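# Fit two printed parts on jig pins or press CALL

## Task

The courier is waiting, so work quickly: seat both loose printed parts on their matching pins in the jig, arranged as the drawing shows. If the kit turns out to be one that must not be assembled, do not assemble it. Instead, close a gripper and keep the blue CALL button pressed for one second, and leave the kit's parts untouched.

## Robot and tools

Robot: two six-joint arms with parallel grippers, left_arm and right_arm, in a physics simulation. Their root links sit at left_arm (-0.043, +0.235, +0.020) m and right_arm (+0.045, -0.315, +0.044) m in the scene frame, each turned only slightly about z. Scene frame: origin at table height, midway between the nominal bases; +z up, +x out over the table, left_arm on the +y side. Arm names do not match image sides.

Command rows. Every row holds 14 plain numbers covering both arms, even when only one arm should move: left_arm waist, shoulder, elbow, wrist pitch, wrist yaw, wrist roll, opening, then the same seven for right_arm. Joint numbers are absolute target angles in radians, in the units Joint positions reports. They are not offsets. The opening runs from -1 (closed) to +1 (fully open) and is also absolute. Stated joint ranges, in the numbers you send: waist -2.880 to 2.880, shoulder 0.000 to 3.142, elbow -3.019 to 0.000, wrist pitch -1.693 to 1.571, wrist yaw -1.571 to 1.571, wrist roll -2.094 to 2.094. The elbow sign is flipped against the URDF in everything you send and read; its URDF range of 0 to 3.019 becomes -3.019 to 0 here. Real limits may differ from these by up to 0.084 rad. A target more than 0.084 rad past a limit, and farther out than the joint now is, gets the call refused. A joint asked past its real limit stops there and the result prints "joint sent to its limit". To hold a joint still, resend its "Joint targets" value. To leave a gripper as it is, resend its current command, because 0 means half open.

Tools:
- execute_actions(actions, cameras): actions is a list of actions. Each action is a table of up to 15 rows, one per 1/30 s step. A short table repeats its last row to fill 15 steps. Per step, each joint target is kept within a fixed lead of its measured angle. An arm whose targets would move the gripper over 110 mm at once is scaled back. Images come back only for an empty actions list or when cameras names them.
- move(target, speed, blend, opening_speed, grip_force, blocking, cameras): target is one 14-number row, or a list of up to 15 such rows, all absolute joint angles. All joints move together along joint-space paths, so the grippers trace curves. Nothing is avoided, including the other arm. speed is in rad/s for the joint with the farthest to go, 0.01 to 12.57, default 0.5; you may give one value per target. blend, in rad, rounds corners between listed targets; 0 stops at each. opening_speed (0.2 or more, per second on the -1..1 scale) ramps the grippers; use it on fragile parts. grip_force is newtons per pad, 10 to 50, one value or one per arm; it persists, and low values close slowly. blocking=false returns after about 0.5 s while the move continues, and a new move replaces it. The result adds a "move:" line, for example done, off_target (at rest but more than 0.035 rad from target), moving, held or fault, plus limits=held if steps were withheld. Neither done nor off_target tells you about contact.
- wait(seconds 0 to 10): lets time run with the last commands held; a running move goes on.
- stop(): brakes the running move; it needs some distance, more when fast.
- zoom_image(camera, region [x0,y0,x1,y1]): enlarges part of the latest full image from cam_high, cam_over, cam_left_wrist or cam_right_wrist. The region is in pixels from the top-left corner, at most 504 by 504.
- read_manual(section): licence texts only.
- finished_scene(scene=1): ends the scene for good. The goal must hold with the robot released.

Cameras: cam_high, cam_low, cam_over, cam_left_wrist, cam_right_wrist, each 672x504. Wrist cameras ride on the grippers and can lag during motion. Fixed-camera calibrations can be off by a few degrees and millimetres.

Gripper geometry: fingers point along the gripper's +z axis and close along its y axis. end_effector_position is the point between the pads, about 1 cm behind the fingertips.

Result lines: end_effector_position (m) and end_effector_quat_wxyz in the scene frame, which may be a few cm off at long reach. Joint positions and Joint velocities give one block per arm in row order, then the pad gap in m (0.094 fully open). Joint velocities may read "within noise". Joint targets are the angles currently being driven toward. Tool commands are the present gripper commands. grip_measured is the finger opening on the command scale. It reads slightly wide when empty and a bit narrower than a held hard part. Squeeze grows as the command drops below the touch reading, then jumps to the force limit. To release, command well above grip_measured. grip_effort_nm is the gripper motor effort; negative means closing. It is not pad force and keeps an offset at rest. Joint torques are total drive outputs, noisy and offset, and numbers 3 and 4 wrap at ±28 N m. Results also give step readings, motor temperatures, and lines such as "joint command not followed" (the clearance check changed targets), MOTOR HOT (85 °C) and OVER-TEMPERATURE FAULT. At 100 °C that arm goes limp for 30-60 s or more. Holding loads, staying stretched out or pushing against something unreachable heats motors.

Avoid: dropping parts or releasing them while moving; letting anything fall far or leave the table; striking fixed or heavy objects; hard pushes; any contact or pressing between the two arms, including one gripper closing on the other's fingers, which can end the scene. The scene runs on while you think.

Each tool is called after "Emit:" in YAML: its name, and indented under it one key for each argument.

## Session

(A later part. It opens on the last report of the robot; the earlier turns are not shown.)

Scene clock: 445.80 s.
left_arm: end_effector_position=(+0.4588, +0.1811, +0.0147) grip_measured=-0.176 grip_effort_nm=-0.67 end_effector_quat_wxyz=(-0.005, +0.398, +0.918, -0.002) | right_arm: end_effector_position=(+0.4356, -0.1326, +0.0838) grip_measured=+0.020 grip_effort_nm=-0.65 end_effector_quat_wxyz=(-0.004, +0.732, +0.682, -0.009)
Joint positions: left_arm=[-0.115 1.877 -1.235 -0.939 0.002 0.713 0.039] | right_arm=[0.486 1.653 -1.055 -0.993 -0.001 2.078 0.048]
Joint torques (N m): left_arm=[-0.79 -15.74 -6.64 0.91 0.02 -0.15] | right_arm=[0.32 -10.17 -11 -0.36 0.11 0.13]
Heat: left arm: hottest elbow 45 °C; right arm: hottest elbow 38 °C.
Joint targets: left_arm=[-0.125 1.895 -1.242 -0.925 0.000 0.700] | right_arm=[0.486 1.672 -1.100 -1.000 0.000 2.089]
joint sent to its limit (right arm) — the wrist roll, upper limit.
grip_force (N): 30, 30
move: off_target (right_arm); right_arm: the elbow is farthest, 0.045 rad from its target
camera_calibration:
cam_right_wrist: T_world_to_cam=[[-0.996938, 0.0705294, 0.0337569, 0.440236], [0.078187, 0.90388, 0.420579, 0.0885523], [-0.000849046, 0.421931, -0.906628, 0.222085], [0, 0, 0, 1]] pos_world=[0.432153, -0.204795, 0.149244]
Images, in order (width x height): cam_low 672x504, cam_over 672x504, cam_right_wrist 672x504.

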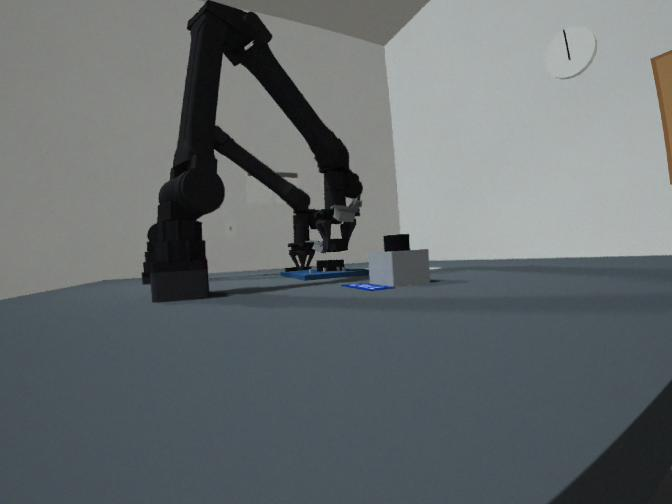

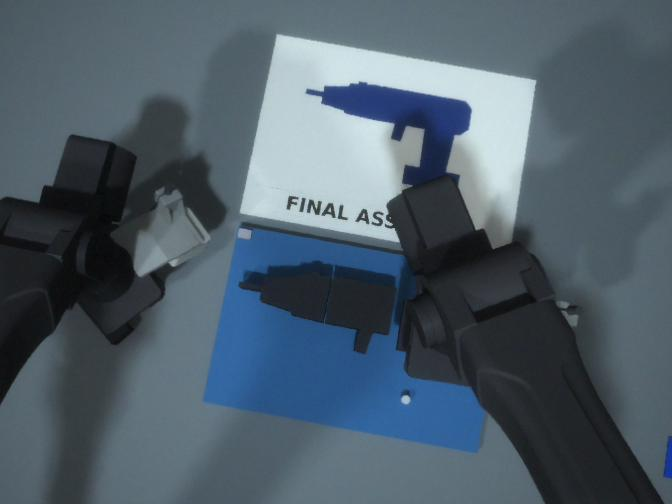

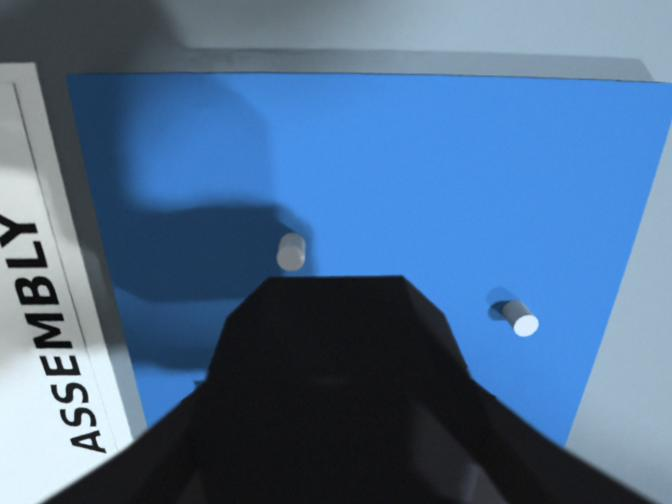

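Emit:
move:
  target: [-0.125,1.895,-1.242,-0.925,0,0.70,-0.4,0.483,1.74,-1.05,-0.892,0,2.089,-0.2]
  speed: 0.3
  cameras: ["cam_over","cam_right_wrist","cam_low"]

Emit:
zoom_image:
  camera: "cam_over"
  region: [350, 250, 500, 400]

Emit:
zoom_image:
  camera: "cam_low"
  region: [270, 190, 400, 290]

Scene clock: 500.60 s.
left_arm: end_effector_position=(+0.4588, +0.1811, +0.0147) grip_measured=-0.176 grip_effort_nm=-0.67 end_effector_quat_wxyz=(-0.005, +0.398, +0.918, -0.002) | right_arm: end_effector_position=(+0.4482, -0.1268, +0.0523) grip_measured=+0.020 grip_effort_nm=-0.65 end_effector_quat_wxyz=(-0.001, +0.732, +0.681, -0.001)
Joint positions: left_arm=[-0.115 1.877 -1.235 -0.939 0.002 0.713 0.039] | right_arm=[0.486 1.726 -1.052 -0.9 -0.001 2.079 0.048]
Joint torques (N m): left_arm=[-0.85 -15.79 -6.61 0.9 0.03 -0.15] | right_arm=[0.09 -11.16 -6.8 0.24 0.11 0.11]
Heat: left arm: hottest elbow 44 °C; right arm: hottest elbow 42 °C.
Joint targets: left_arm=[-0.125 1.895 -1.242 -0.925 0.000 0.700] | right_arm=[0.483 1.740 -1.050 -0.892 0.000 2.089]
grip_force (N): 30, 30
move: done
camera_calibration:
cam_right_wrist: T_world_to_cam=[[-0.997301, 0.0710499, 0.0185333, 0.454456], [0.0721356, 0.900899, 0.427993, 0.097495], [0.0137122, 0.428175, -0.903592, 0.185135], [0, 0, 0, 1]] pos_world=[0.443658, -0.199392, 0.117136]
Images, in order (width x height): cam_low 672x504, cam_over 672x504, cam_right_wrist 672x504.

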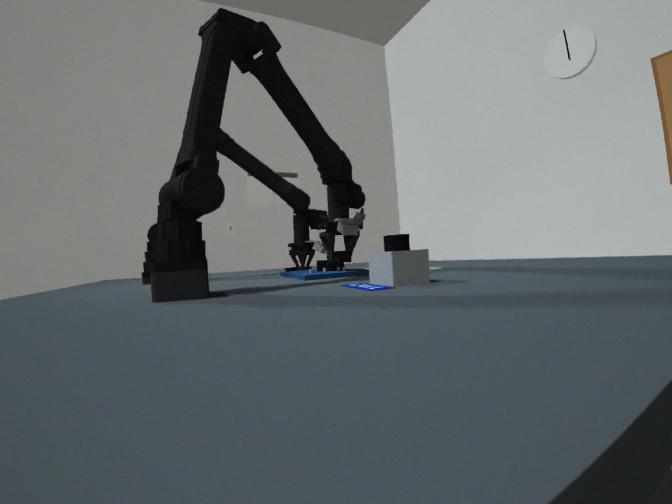

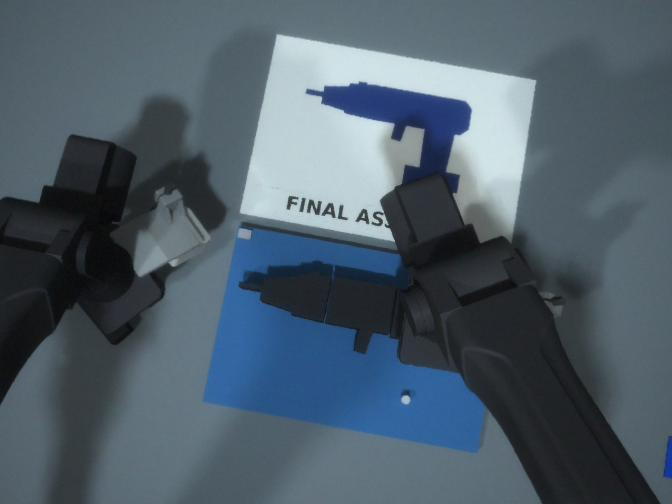

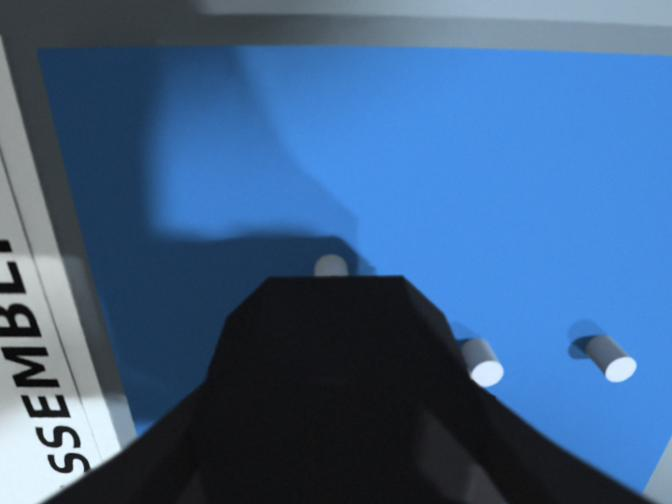

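Scaled by 3.360 from the camera's 672x504 image, which has a finer 960x720 frame.

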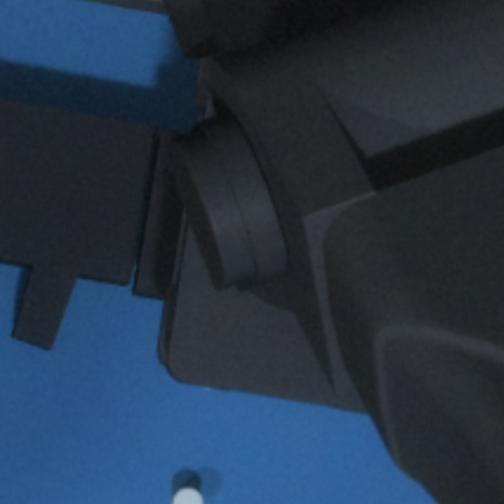

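Scaled by 3.877 from the camera's 672x504 image, which has a finer 960x720 frame.

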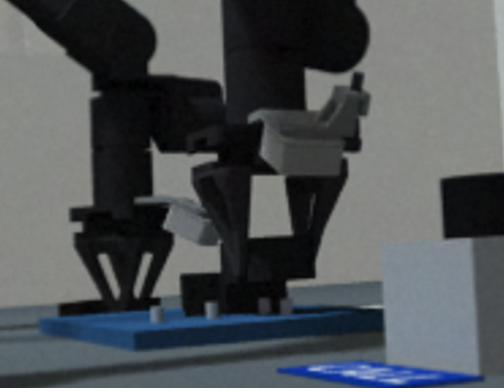

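Emit:
move:
  target: [-0.125,1.895,-1.242,-0.925,0,0.70,-0.4,0.472,1.753,-1.045,-0.873,0,2.089,-0.2]
  speed: 0.2
  cameras: ["cam_over","cam_right_wrist"]

Emit:
zoom_image:
  camera: "cam_over"
  region: [350, 250, 500, 400]

Scene clock: 530.27 s.
left_arm: end_effector_position=(+0.4588, +0.1811, +0.0147) grip_measured=-0.176 grip_effort_nm=-0.67 end_effector_quat_wxyz=(-0.005, +0.398, +0.918, -0.002) | right_arm: end_effector_position=(+0.4526, -0.1273, +0.0494) grip_measured=+0.020 grip_effort_nm=-0.65 end_effector_quat_wxyz=(+0.001, +0.734, +0.680, +0.004)
Joint positions: left_arm=[-0.115 1.877 -1.235 -0.939 0.002 0.713 0.039] | right_arm=[0.481 1.733 -1.052 -0.881 -0.001 2.079 0.048]
Joint torques (N m): left_arm=[-0.73 -15.62 -6.63 0.91 0.03 -0.14] | right_arm=[-0.32 -10.7 -6.38 0.27 0.11 0.11]
Heat: left arm: hottest elbow 43 °C; right arm: hottest elbow 42 °C.
Joint targets: left_arm=[-0.125 1.895 -1.242 -0.925 0.000 0.700] | right_arm=[0.472 1.753 -1.045 -0.873 0.000 2.089]
grip_force (N): 30, 30
move: done
camera_calibration:
cam_right_wrist: T_world_to_cam=[[-0.997081, 0.0759127, 0.00820341, 0.459907], [0.0719646, 0.898409, 0.433224, 0.0982839], [0.0255172, 0.432549, -0.901249, 0.177734], [0, 0, 0, 1]] pos_world=[0.446956, -0.200091, 0.113831]
Images, in order (width x height): cam_over 672x504, cam_right_wrist 672x504.

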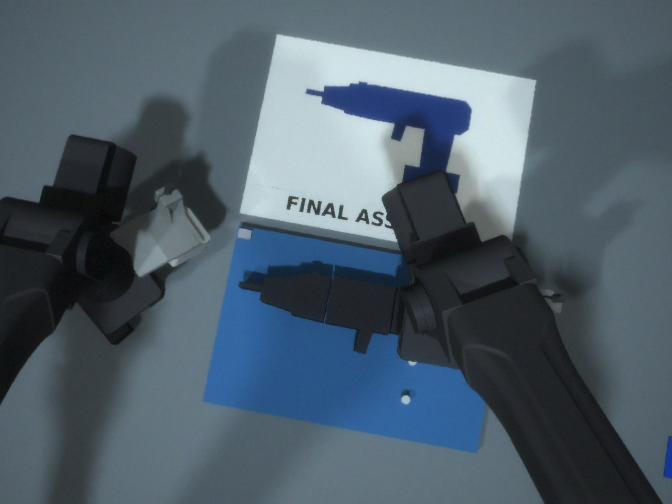

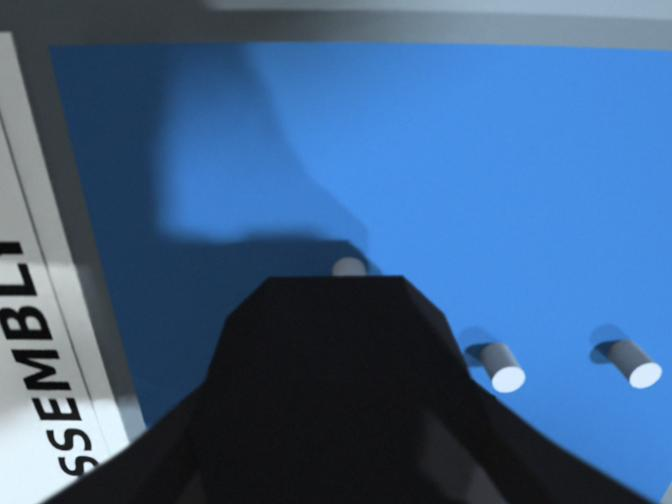

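Scaled by 3.360 from the camera's 672x504 image, which has a finer 960x720 frame.

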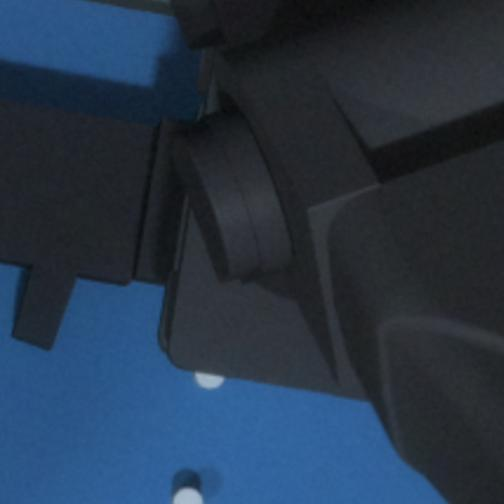

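Emit:
move:
  target: [-0.125,1.895,-1.242,-0.925,0,0.70,-0.4,0.467,1.768,-1.036,-0.863,0,2.089,-0.2]
  speed: 0.2
  cameras: ["cam_over","cam_right_wrist"]

Emit:
zoom_image:
  camera: "cam_over"
  region: [350, 250, 500, 400]

Scene clock: 544.77 s.
left_arm: end_effector_position=(+0.4588, +0.1811, +0.0147) grip_measured=-0.176 grip_effort_nm=-0.67 end_effector_quat_wxyz=(-0.005, +0.398, +0.918, -0.002) | right_arm: end_effector_position=(+0.4488, -0.1306, +0.0402) grip_measured=+0.020 grip_effort_nm=-0.65 end_effector_quat_wxyz=(-0.001, +0.735, +0.678, -0.003)
Joint positions: left_arm=[-0.115 1.877 -1.235 -0.939 0.002 0.713 0.039] | right_arm=[0.478 1.746 -1.041 -0.871 -0.001 2.079 0.048]
Joint torques (N m): left_arm=[-0.79 -15.74 -6.6 0.88 0.03 -0.14] | right_arm=[-0.5 -10.64 -6.43 0.24 0.12 0.12]
Heat: left arm: hottest elbow 43 °C; right arm: hottest elbow 42 °C.
Joint targets: left_arm=[-0.125 1.895 -1.242 -0.925 0.000 0.700] | right_arm=[0.467 1.768 -1.036 -0.863 0.000 2.089]
grip_force (N): 30, 30
move: done
camera_calibration:
cam_right_wrist: T_world_to_cam=[[-0.996611, 0.0794289, 0.0214059, 0.456124], [0.0809518, 0.900673, 0.426889, 0.102116], [0.0146275, 0.427175, -0.904051, 0.175315], [0, 0, 0, 1]] pos_world=[0.443747, -0.203093, 0.105137]
Images, in order (width x height): cam_over 672x504, cam_right_wrist 672x504.

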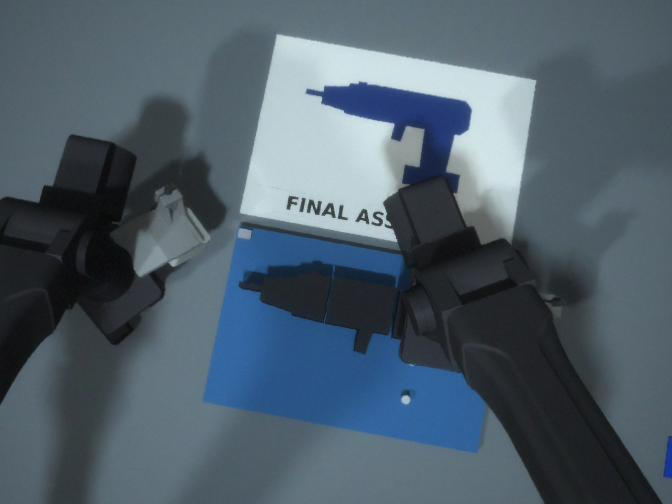

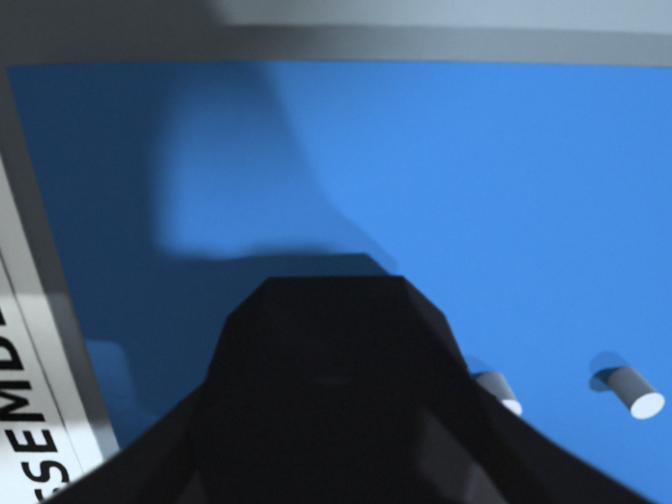

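Scaled by 3.360 from the camera's 672x504 image, which has a finer 960x720 frame.

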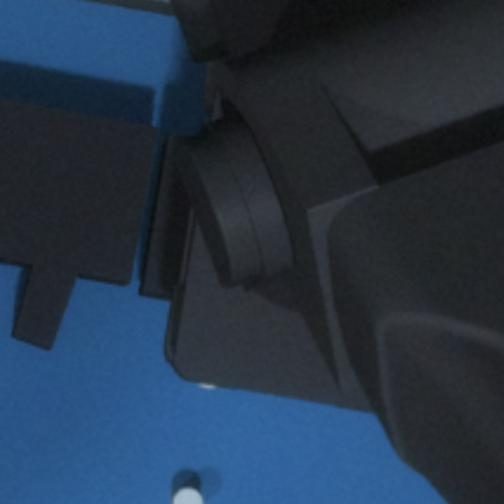

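Emit:
move:
  target: [-0.125,1.895,-1.242,-0.925,0,0.70,-0.4,0.467,1.772,-1.037,-0.849,0,2.089,-0.2]
  speed: 0.2
  cameras: ["cam_over","cam_right_wrist"]

Emit:
zoom_image:
  camera: "cam_over"
  region: [350, 250, 500, 400]

Scene clock: 567.83 s.
left_arm: end_effector_position=(+0.4588, +0.1811, +0.0147) grip_measured=-0.176 grip_effort_nm=-0.67 end_effector_quat_wxyz=(-0.005, +0.398, +0.918, -0.002) | right_arm: end_effector_position=(+0.4514, -0.1296, +0.0382) grip_measured=+0.020 grip_effort_nm=-0.65 end_effector_quat_wxyz=(+0.000, +0.735, +0.678, +0.002)
Joint positions: left_arm=[-0.115 1.877 -1.235 -0.939 0.002 0.713 0.039] | right_arm=[0.477 1.751 -1.041 -0.857 -0.001 2.079 0.048]
Joint torques (N m): left_arm=[-0.85 -15.62 -6.65 0.9 0.02 -0.16] | right_arm=[-0.44 -10.75 -6.49 0.21 0.11 0.11]
Heat: left arm: hottest elbow 43 °C; right arm: hottest elbow 41 °C.
Joint targets: left_arm=[-0.125 1.895 -1.242 -0.925 0.000 0.700] | right_arm=[0.467 1.772 -1.037 -0.849 0.000 2.089]
grip_force (N): 30, 30
move: done
camera_calibration:
cam_right_wrist: T_world_to_cam=[[-0.996724, 0.0798133, 0.0130748, 0.45919], [0.0776376, 0.898917, 0.431185, 0.102889], [0.0226612, 0.430787, -0.902169, 0.169814], [0, 0, 0, 1]] pos_world=[0.445849, -0.202292, 0.102833]
Images, in order (width x height): cam_over 672x504, cam_right_wrist 672x504.

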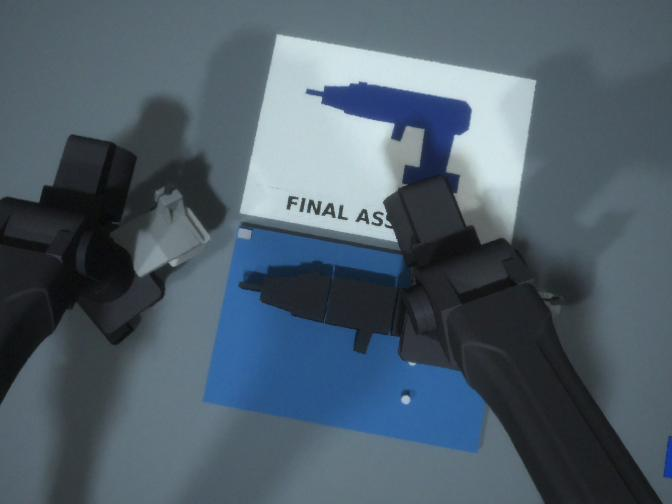

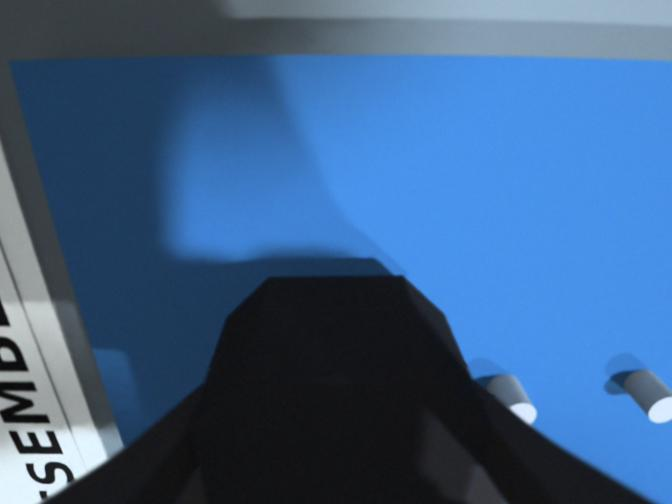

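Scaled by 3.360 from the camera's 672x504 image, which has a finer 960x720 frame.

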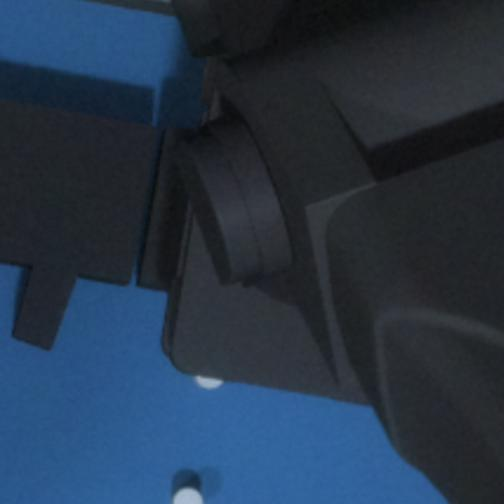

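Emit:
move:
  target: [-0.125,1.895,-1.242,-0.925,0,0.70,-0.4,0.467,1.797,-1.034,-0.818,0,2.089,-0.2]
  speed: 0.05
  cameras: ["cam_over","cam_right_wrist","cam_low"]

Emit:
zoom_image:
  camera: "cam_over"
  region: [350, 250, 500, 400]

Emit:
zoom_image:
  camera: "cam_low"
  region: [270, 190, 400, 290]

Scene clock: 586.97 s.
left_arm: end_effector_position=(+0.4588, +0.1811, +0.0147) grip_measured=-0.176 grip_effort_nm=-0.67 end_effector_quat_wxyz=(-0.005, +0.398, +0.918, -0.002) | right_arm: end_effector_position=(+0.4532, -0.1289, +0.0297) grip_measured=+0.020 grip_effort_nm=-0.65 end_effector_quat_wxyz=(+0.000, +0.735, +0.678, +0.003)
Joint positions: left_arm=[-0.115 1.877 -1.235 -0.939 0.002 0.713 0.039] | right_arm=[0.477 1.77 -1.039 -0.835 -0.001 2.079 0.048]
Joint torques (N m): left_arm=[-0.85 -15.68 -6.64 0.81 0.03 -0.16] | right_arm=[-0.44 -10.4 -6.28 0.58 0.12 0.11]
Heat: left arm: hottest elbow 43 °C; right arm: hottest elbow 40 °C.
Joint targets: left_arm=[-0.125 1.895 -1.242 -0.925 0.000 0.700] | right_arm=[0.467 1.797 -1.034 -0.818 0.000 2.089]
grip_force (N): 30, 30
move: done
camera_calibration:
cam_right_wrist: T_world_to_cam=[[-0.996685, 0.0805101, 0.0116898, 0.461202], [0.0776516, 0.898592, 0.431859, 0.10579], [0.0242646, 0.431335, -0.901866, 0.161122], [0, 0, 0, 1]] pos_world=[0.447549, -0.201691, 0.0942324]
Images, in order (width x height): cam_low 672x504, cam_over 672x504, cam_right_wrist 672x504.

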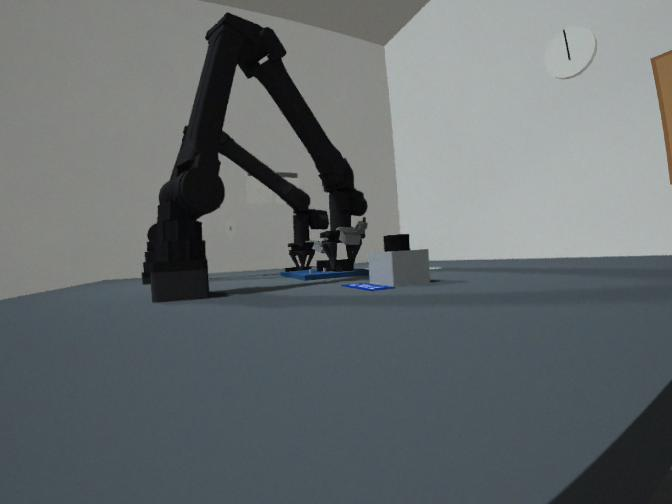

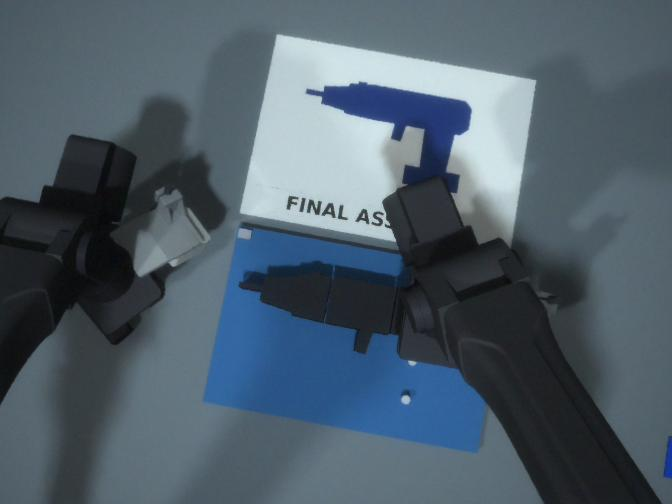

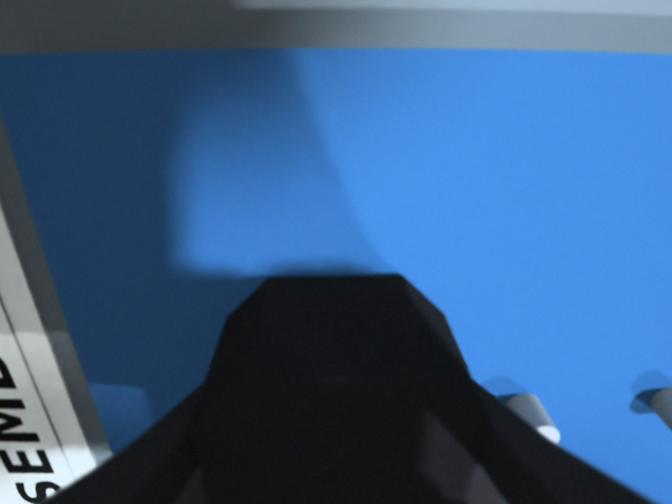

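Scaled by 3.360 from the camera's 672x504 image, which has a finer 960x720 frame.

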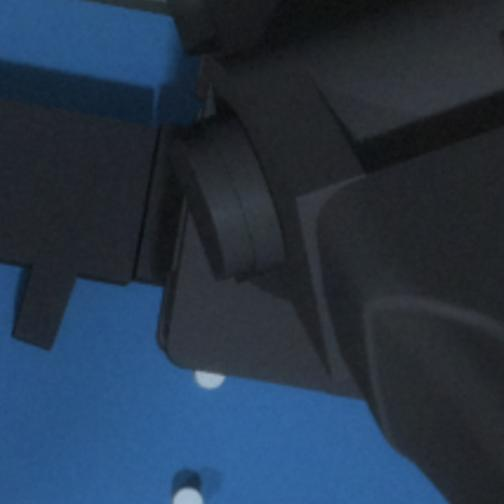

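Scaled by 3.877 from the camera's 672x504 image, which has a finer 960x720 frame.

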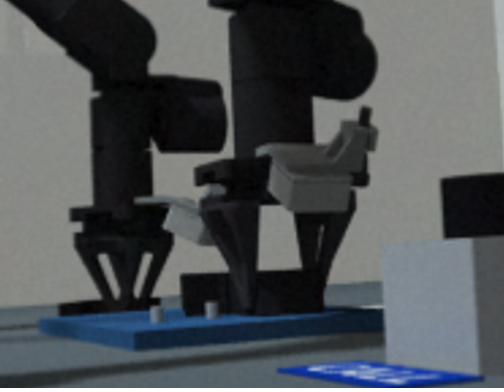

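Emit:
move:
  target:
    - [-0.125,1.895,-1.242,-0.925,0,0.70,-0.4,0.463,1.795,-1.036,-0.828,0,2.089,-0.2]
    - [-0.125,1.895,-1.242,-0.925,0,0.70,-0.4,0.463,1.818,-1.033,-0.806,0,2.089,-0.2]
  speed: 0.06
  cameras: ["cam_over","cam_low","cam_right_wrist"]

Emit:
zoom_image:
  camera: "cam_over"
  region: [350, 250, 500, 400]

Emit:
zoom_image:
  camera: "cam_low"
  region: [270, 190, 400, 290]

Scene clock: 605.30 s.
left_arm: end_effector_position=(+0.4588, +0.1811, +0.0147) grip_measured=-0.176 grip_effort_nm=-0.67 end_effector_quat_wxyz=(-0.005, +0.398, +0.918, -0.002) | right_arm: end_effector_position=(+0.4532, -0.1289, +0.0292) grip_measured=+0.020 grip_effort_nm=-0.65 end_effector_quat_wxyz=(-0.001, +0.735, +0.678, +0.003)
Joint positions: left_arm=[-0.115 1.877 -1.235 -0.939 0.002 0.713 0.039] | right_arm=[0.476 1.771 -1.039 -0.834 -0.003 2.079 0.048]
Joint torques (N m): left_arm=[-0.79 -15.74 -6.61 0.87 0.03 -0.16] | right_arm=[-0.67 -8.94 -6.17 1.02 0.19 0.11]
Heat: left arm: hottest elbow 43 °C; right arm: hottest elbow 39 °C.
Joint targets: left_arm=[-0.125 1.895 -1.242 -0.925 0.000 0.700] | right_arm=[0.463 1.818 -1.033 -0.806 0.000 2.089]
grip_force (N): 30, 30
move: off_target (right_arm); right_arm: the shoulder is farthest, 0.047 rad from its target
camera_calibration:
cam_right_wrist: T_world_to_cam=[[-0.996606, 0.0812536, 0.0132228, 0.461187], [0.078941, 0.897699, 0.433481, 0.105231], [0.0233518, 0.433053, -0.901066, 0.161302], [0, 0, 0, 1]] pos_world=[0.447548, -0.201791, 0.09363]
Images, in order (width x height): cam_low 672x504, cam_over 672x504, cam_right_wrist 672x504.

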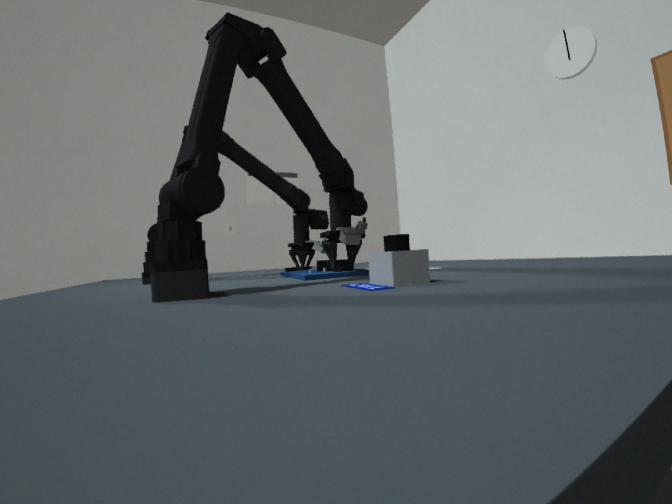

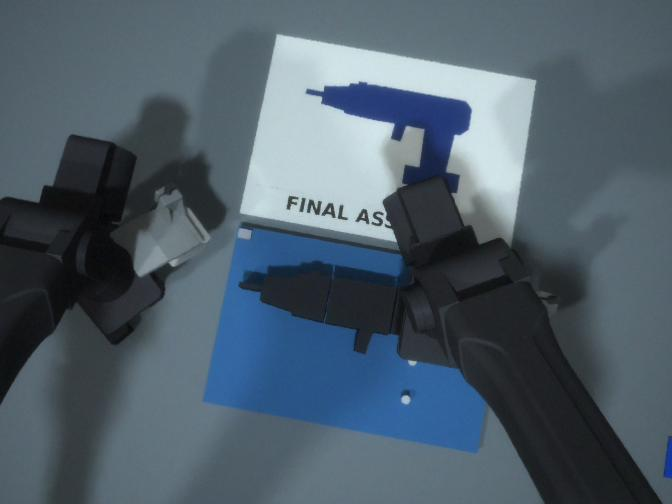

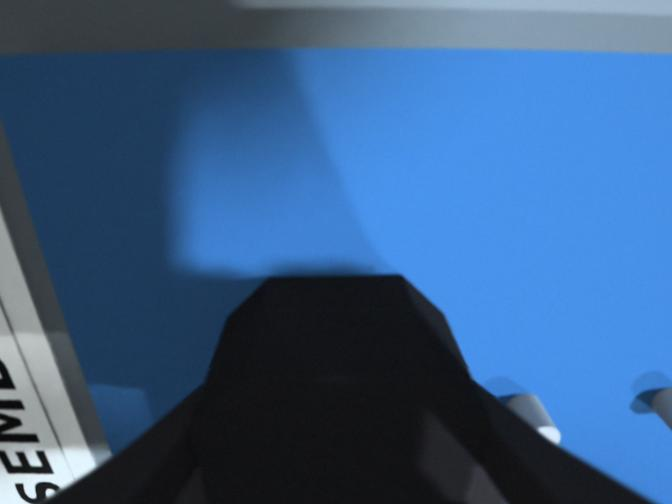

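Scaled by 3.360 from the camera's 672x504 image, which has a finer 960x720 frame.

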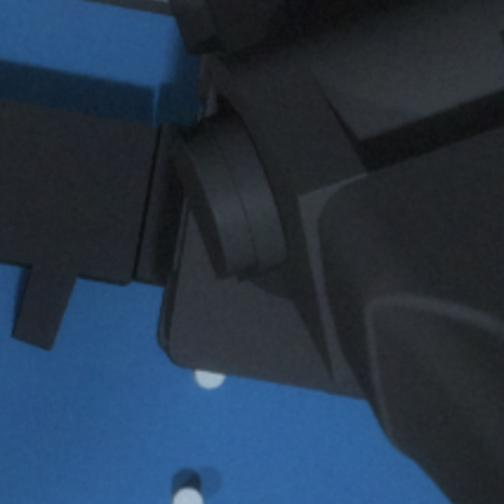

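Scaled by 3.877 from the camera's 672x504 image, which has a finer 960x720 frame.

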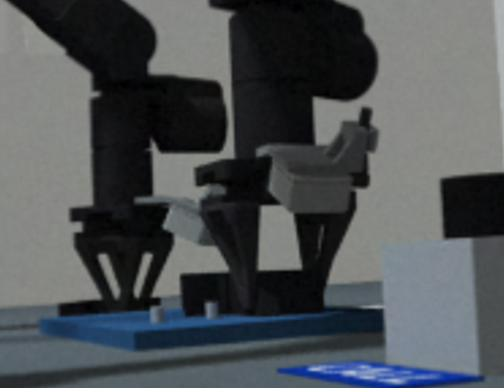

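Emit:
move:
  target: [-0.125,1.895,-1.242,-0.925,0,0.70,-0.4,0.468,1.84,-1.033,-0.80,0,2.089,-0.2]
  speed: 0.06

Emit:
move:
  target: [-0.125,1.895,-1.242,-0.925,0,0.70,-0.4,0.476,1.785,-1.037,-0.826,0,2.089,0.5]
  opening_speed: 0.6
  speed: 0.1

Emit:
move:
  target:
    - [-0.125,1.895,-1.242,-0.925,0,0.70,-0.4,0.476,1.67,-1.1,-1.01,0,2.089,0.5]
    - [-0.125,1.895,-1.242,-0.925,0,0.70,-0.4,-0.1,1.3,-1.1,-1.37,0,1.0,0.5]
  speed: [0.3,1.0]
  cameras: ["cam_over","cam_low"]

Emit:
zoom_image:
  camera: "cam_over"
  region: [310, 240, 480, 420]

Emit:
zoom_image:
  camera: "cam_low"
  region: [270, 230, 370, 290]

Scene clock: 622.90 s.
left_arm: end_effector_position=(+0.4588, +0.1811, +0.0147) grip_measured=-0.176 grip_effort_nm=-0.67 end_effector_quat_wxyz=(-0.005, +0.398, +0.918, -0.002) | right_arm: end_effector_position=(+0.4530, -0.1290, +0.0286) grip_measured=+0.019 grip_effort_nm=-0.66 end_effector_quat_wxyz=(-0.001, +0.735, +0.678, +0.002)
Joint positions: left_arm=[-0.115 1.877 -1.235 -0.939 0.002 0.713 0.039] | right_arm=[0.476 1.772 -1.039 -0.834 -0.003 2.079 0.048]
Joint torques (N m): left_arm=[-0.91 -15.68 -6.63 0.87 0.03 -0.15] | right_arm=[-0.32 -7.41 -6.17 1.22 0.2 0.11]
Heat: left arm: hottest elbow 43 °C; right arm: hottest elbow 38 °C.
Joint targets: left_arm=[-0.125 1.895 -1.242 -0.925 0.000 0.700] | right_arm=[0.468 1.840 -1.033 -0.800 0.000 2.089]
grip_force (N): 30, 30
move: off_target (right_arm); right_arm: the shoulder is farthest, 0.068 rad from its target

Scene clock: 624.27 s.
left_arm: end_effector_position=(+0.4588, +0.1811, +0.0147) grip_measured=-0.176 grip_effort_nm=-0.67 end_effector_quat_wxyz=(-0.005, +0.398, +0.918, -0.002) | right_arm: end_effector_position=(+0.4537, -0.1289, +0.0279) grip_measured=+0.498 grip_effort_nm=0.13 end_effector_quat_wxyz=(+0.000, +0.735, +0.678, +0.003)
Joint positions: left_arm=[-0.115 1.877 -1.235 -0.939 0.002 0.713 0.039] | right_arm=[0.476 1.774 -1.039 -0.83 -0.002 2.079 0.07]
Joint torques (N m): left_arm=[-0.56 -15.97 -6.61 0.91 0.02 -0.16] | right_arm=[0.32 -11.63 -6.5 0.12 0.16 0.11]
Heat: left arm: hottest elbow 43 °C; right arm: hottest elbow 38 °C.
Joint targets: left_arm=[-0.125 1.895 -1.242 -0.925 0.000 0.700] | right_arm=[0.476 1.785 -1.037 -0.826 0.000 2.089]
grip_force (N): 30, 30
move: done

Scene clock: 627.33 s.
left_arm: end_effector_position=(+0.4588, +0.1811, +0.0147) grip_measured=-0.176 grip_effort_nm=-0.67 end_effector_quat_wxyz=(-0.005, +0.398, +0.918, -0.002) | right_arm: end_effector_position=(+0.3907, -0.3689, +0.2193) grip_measured=+0.498 grip_effort_nm=0.12 end_effector_quat_wxyz=(-0.015, +0.550, +0.835, -0.007)
Joint positions: left_arm=[-0.115 1.877 -1.235 -0.939 0.002 0.713 0.039] | right_arm=[-0.104 1.303 -1.063 -1.363 0 1.011 0.07]
Joint torques (N m): left_arm=[-0.67 -15.68 -6.65 0.85 0.01 -0.15] | right_arm=[0.56 -8.29 -11.7 -0.31 0.07 -0.07]
Heat: left arm: hottest elbow 43 °C; right arm: hottest elbow 39 °C.
Joint targets: left_arm=[-0.125 1.895 -1.242 -0.925 0.000 0.700] | right_arm=[-0.100 1.300 -1.100 -1.370 0.000 1.000]
grip_force (N): 30, 30
move: off_target (right_arm); right_arm: the elbow is farthest, 0.037 rad from its target
Images, in order (width x height): cam_low 672x504, cam_over 672x504.

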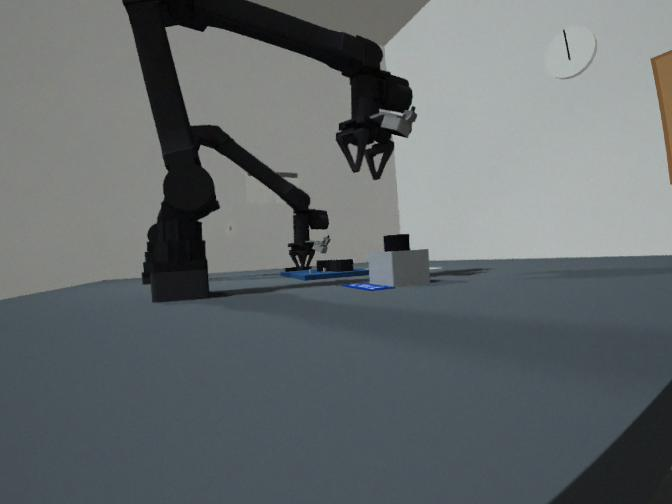

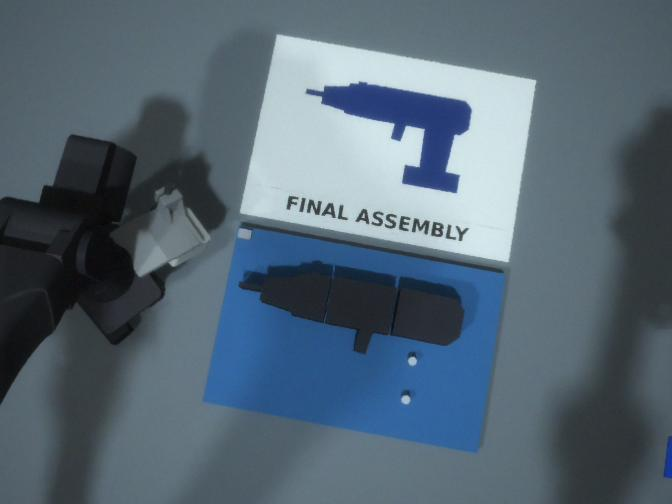

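Scaled by 2.800 from the camera's 672x504 image, which has a finer 960x720 frame.

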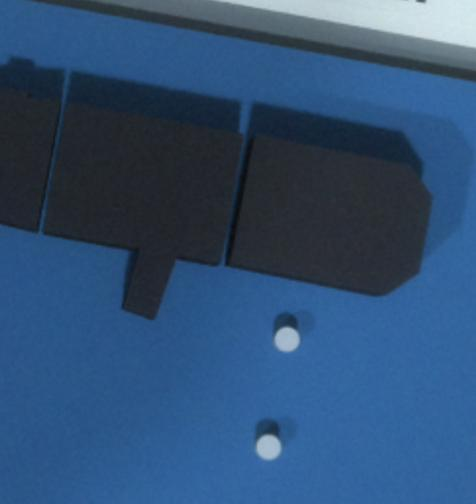

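Scaled by 5.040 from the camera's 672x504 image, which has a finer 960x720 frame.

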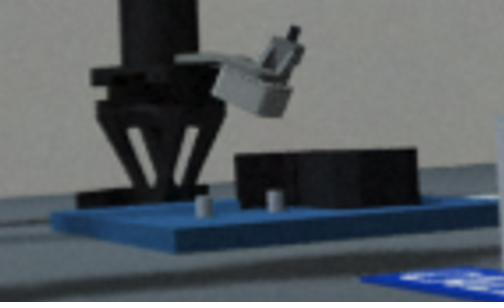

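Emit:
move:
  target:
    - [-0.125,1.775,-1.345,-1.112,0,0.70,-0.4,-0.1,1.3,-1.1,-1.37,0,1.0,0.5]
    - [-0.69,1.943,-1.59,-1.185,0,-0.515,-0.4,-0.1,1.3,-1.1,-1.37,0,1.0,0.5]
  speed: [0.5,0.7]
  blend: 0.05
  cameras: ["cam_over","cam_left_wrist"]

Emit:
zoom_image:
  camera: "cam_over"
  region: [340, 260, 490, 430]

Scene clock: 671.43 s.
left_arm: end_effector_position=(+0.4013, -0.1276, +0.0888) grip_measured=-0.176 grip_effort_nm=-0.67 end_effector_quat_wxyz=(+0.003, +0.091, +0.996, -0.002) | right_arm: end_effector_position=(+0.3907, -0.3689, +0.2193) grip_measured=+0.498 grip_effort_nm=0.12 end_effector_quat_wxyz=(-0.015, +0.550, +0.835, -0.007)
Joint positions: left_arm=[-0.693 1.928 -1.538 -1.173 0 -0.501 0.039] | right_arm=[-0.104 1.303 -1.063 -1.363 0 1.011 0.07]
Joint torques (N m): left_arm=[0.5 -18.14 -10.74 -0.12 0 -0.14] | right_arm=[0.62 -8.23 -11.7 -0.31 0.07 -0.06]
Motor temperatures (°C): left_arm=[30 35 44 27 27 25 28] | right_arm=[31 29 48 27 25 25 28]
Heat: left arm: hottest elbow 44 °C; right arm: hottest elbow 48 °C.
Joint targets: left_arm=[-0.690 1.943 -1.590 -1.185 0.000 -0.515] | right_arm=[-0.100 1.300 -1.100 -1.370 0.000 1.000]
grip_force (N): 30, 30
move: off_target (left_arm, right_arm); left_arm: the elbow is farthest, 0.052 rad from its target; right_arm: the elbow is farthest, 0.037 rad from its target
camera_calibration:
cam_left_wrist: T_world_to_cam=[[-0.203503, -0.979072, 0.00203646, -0.0419523], [-0.886849, 0.185214, 0.423313, 0.382044], [-0.414831, 0.0843392, -0.905981, 0.349441], [0, 0, 0, 1]] pos_world=[0.475237, -0.141306, 0.154948]
Images, in order (width x height): cam_over 672x504, cam_left_wrist 672x504.

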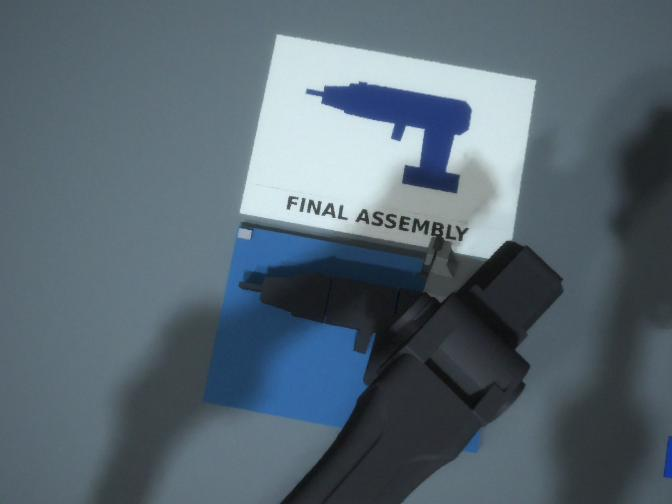

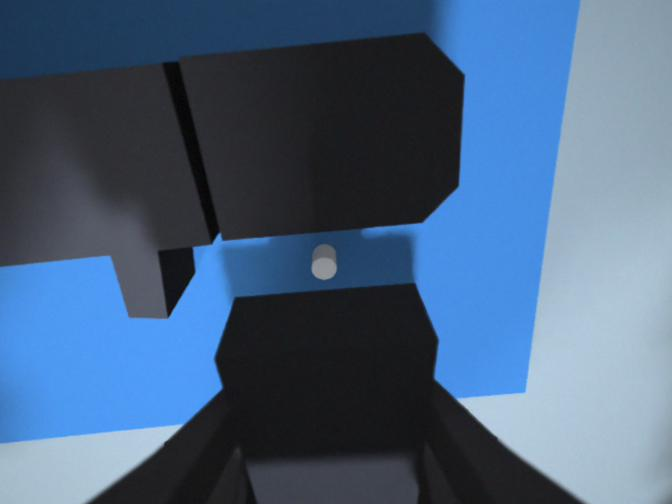

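Scaled by 2.965 from the camera's 672x504 image, which has a finer 960x720 frame.

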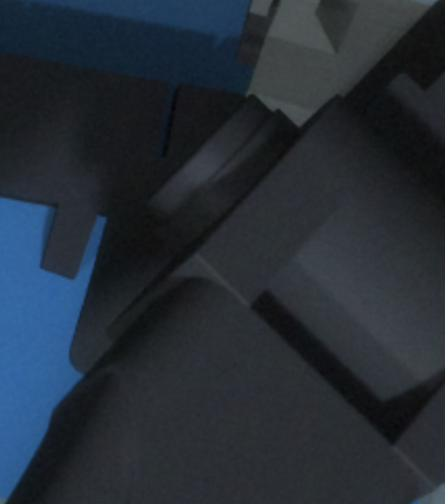

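Emit:
move:
  target: [-0.686,1.985,-1.474,-1.062,0,-0.525,-0.4,-0.1,1.3,-1.1,-1.37,0,1.0,0.5]
  speed: 0.25
  cameras: ["cam_over","cam_left_wrist"]

Scene clock: 703.83 s.
left_arm: end_effector_position=(+0.3943, -0.1220, +0.0386) grip_measured=-0.176 grip_effort_nm=-0.67 end_effector_quat_wxyz=(-0.005, +0.086, +0.996, +0.003) | right_arm: end_effector_position=(+0.3907, -0.3689, +0.2193) grip_measured=+0.498 grip_effort_nm=0.12 end_effector_quat_wxyz=(-0.015, +0.550, +0.835, -0.007)
Joint positions: left_arm=[-0.693 1.975 -1.466 -1.073 0.001 -0.512 0.039] | right_arm=[-0.104 1.303 -1.063 -1.363 0 1.011 0.07]
Joint torques (N m): left_arm=[0.85 -18.61 -7.21 0.81 -0.03 -0.16] | right_arm=[0.62 -8.23 -11.69 -0.32 0.07 -0.06]
Motor temperatures (°C): left_arm=[30 38 51 27 26 25 28] | right_arm=[31 29 52 27 25 25 28]
Heat: left arm: hottest elbow 51 °C; right arm: hottest elbow 52 °C.
Joint targets: left_arm=[-0.686 1.985 -1.474 -1.062 0.000 -0.525] | right_arm=[-0.100 1.300 -1.100 -1.370 0.000 1.000]
grip_force (N): 30, 30
move: off_target (right_arm); right_arm: the elbow is farthest, 0.037 rad from its target
camera_calibration:
cam_left_wrist: T_world_to_cam=[[-0.193003, -0.981178, -0.0063484, -0.0418825], [-0.882397, 0.170735, 0.438436, 0.391929], [-0.429099, 0.090221, -0.89874, 0.306659], [0, 0, 0, 1]] pos_world=[0.46934, -0.135677, 0.103505]
Images, in order (width x height): cam_over 672x504, cam_left_wrist 672x504.

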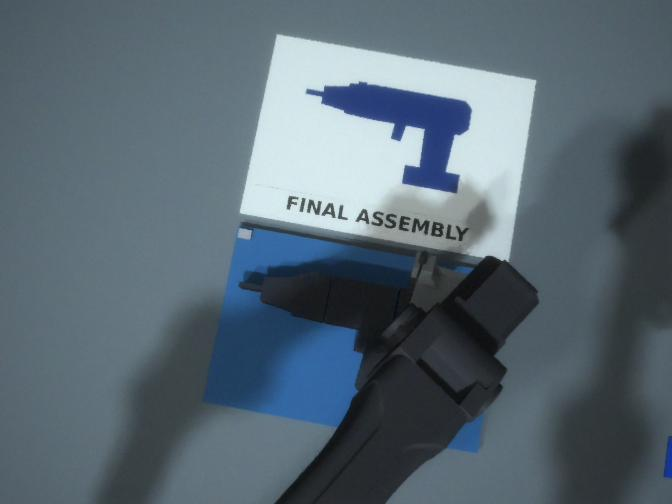

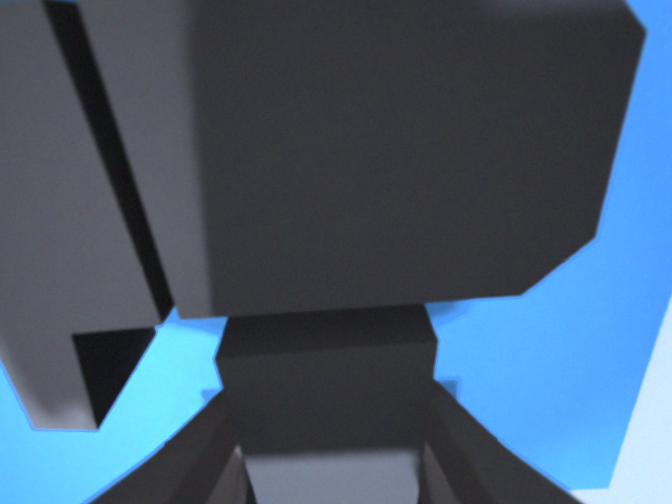

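Emit:
move:
  target: [-0.686,2.005,-1.455,-1.029,0,-0.525,-0.4,-0.1,1.3,-1.1,-1.37,0,1.0,0.5]
  speed: 0.05
  cameras: ["cam_low","cam_left_wrist"]

Emit:
zoom_image:
  camera: "cam_low"
  region: [270, 230, 370, 290]

Scene clock: 733.57 s.
left_arm: end_effector_position=(+0.3976, -0.1247, +0.0376) grip_measured=-0.176 grip_effort_nm=-0.67 end_effector_quat_wxyz=(+0.003, +0.086, +0.996, -0.003) | right_arm: end_effector_position=(+0.3907, -0.3689, +0.2193) grip_measured=+0.498 grip_effort_nm=0.12 end_effector_quat_wxyz=(-0.015, +0.550, +0.835, -0.007)
Joint positions: left_arm=[-0.693 1.975 -1.463 -1.051 0.001 -0.512 0.039] | right_arm=[-0.104 1.303 -1.063 -1.363 0 1.011 0.07]
Joint torques (N m): left_arm=[0.85 -17.03 -6.13 1.21 -0.01 -0.16] | right_arm=[0.62 -8.23 -11.7 -0.31 0.07 -0.06]
Heat: left arm: hottest elbow 47 °C; right arm: hottest elbow 53 °C.
Joint targets: left_arm=[-0.686 2.005 -1.455 -1.029 0.000 -0.525] | right_arm=[-0.100 1.300 -1.100 -1.370 0.000 1.000]
grip_force (N): 30, 30
move: off_target (right_arm); right_arm: the elbow is farthest, 0.037 rad from its target
camera_calibration:
cam_left_wrist: T_world_to_cam=[[-0.193056, -0.981184, 0.00275825, -0.0442182], [-0.888874, 0.176082, 0.422963, 0.399565], [-0.41549, 0.0792037, -0.906143, 0.300867], [0, 0, 0, 1]] pos_world=[0.471634, -0.137572, 0.103749]
Images, in order (width x height): cam_low 672x504, cam_left_wrist 672x504.

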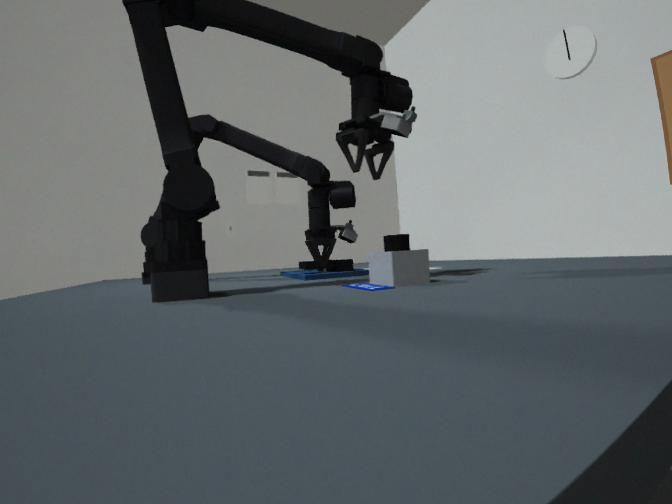

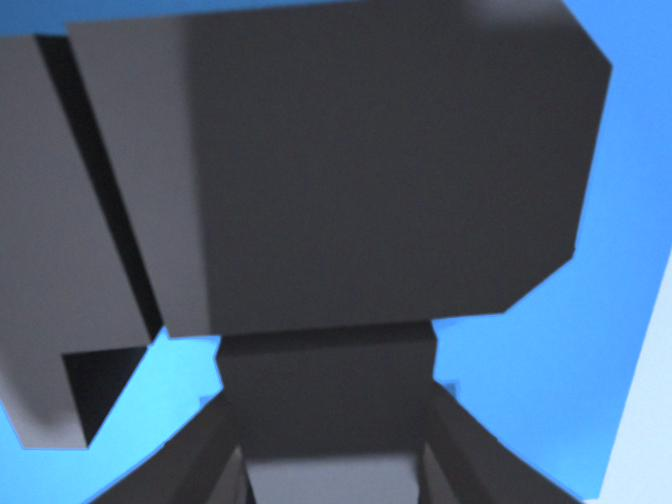

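Scaled by 5.040 from the camera's 672x504 image, which has a finer 960x720 frame.

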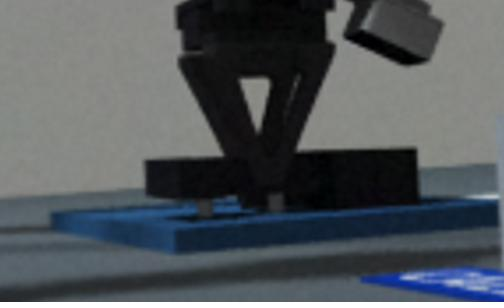

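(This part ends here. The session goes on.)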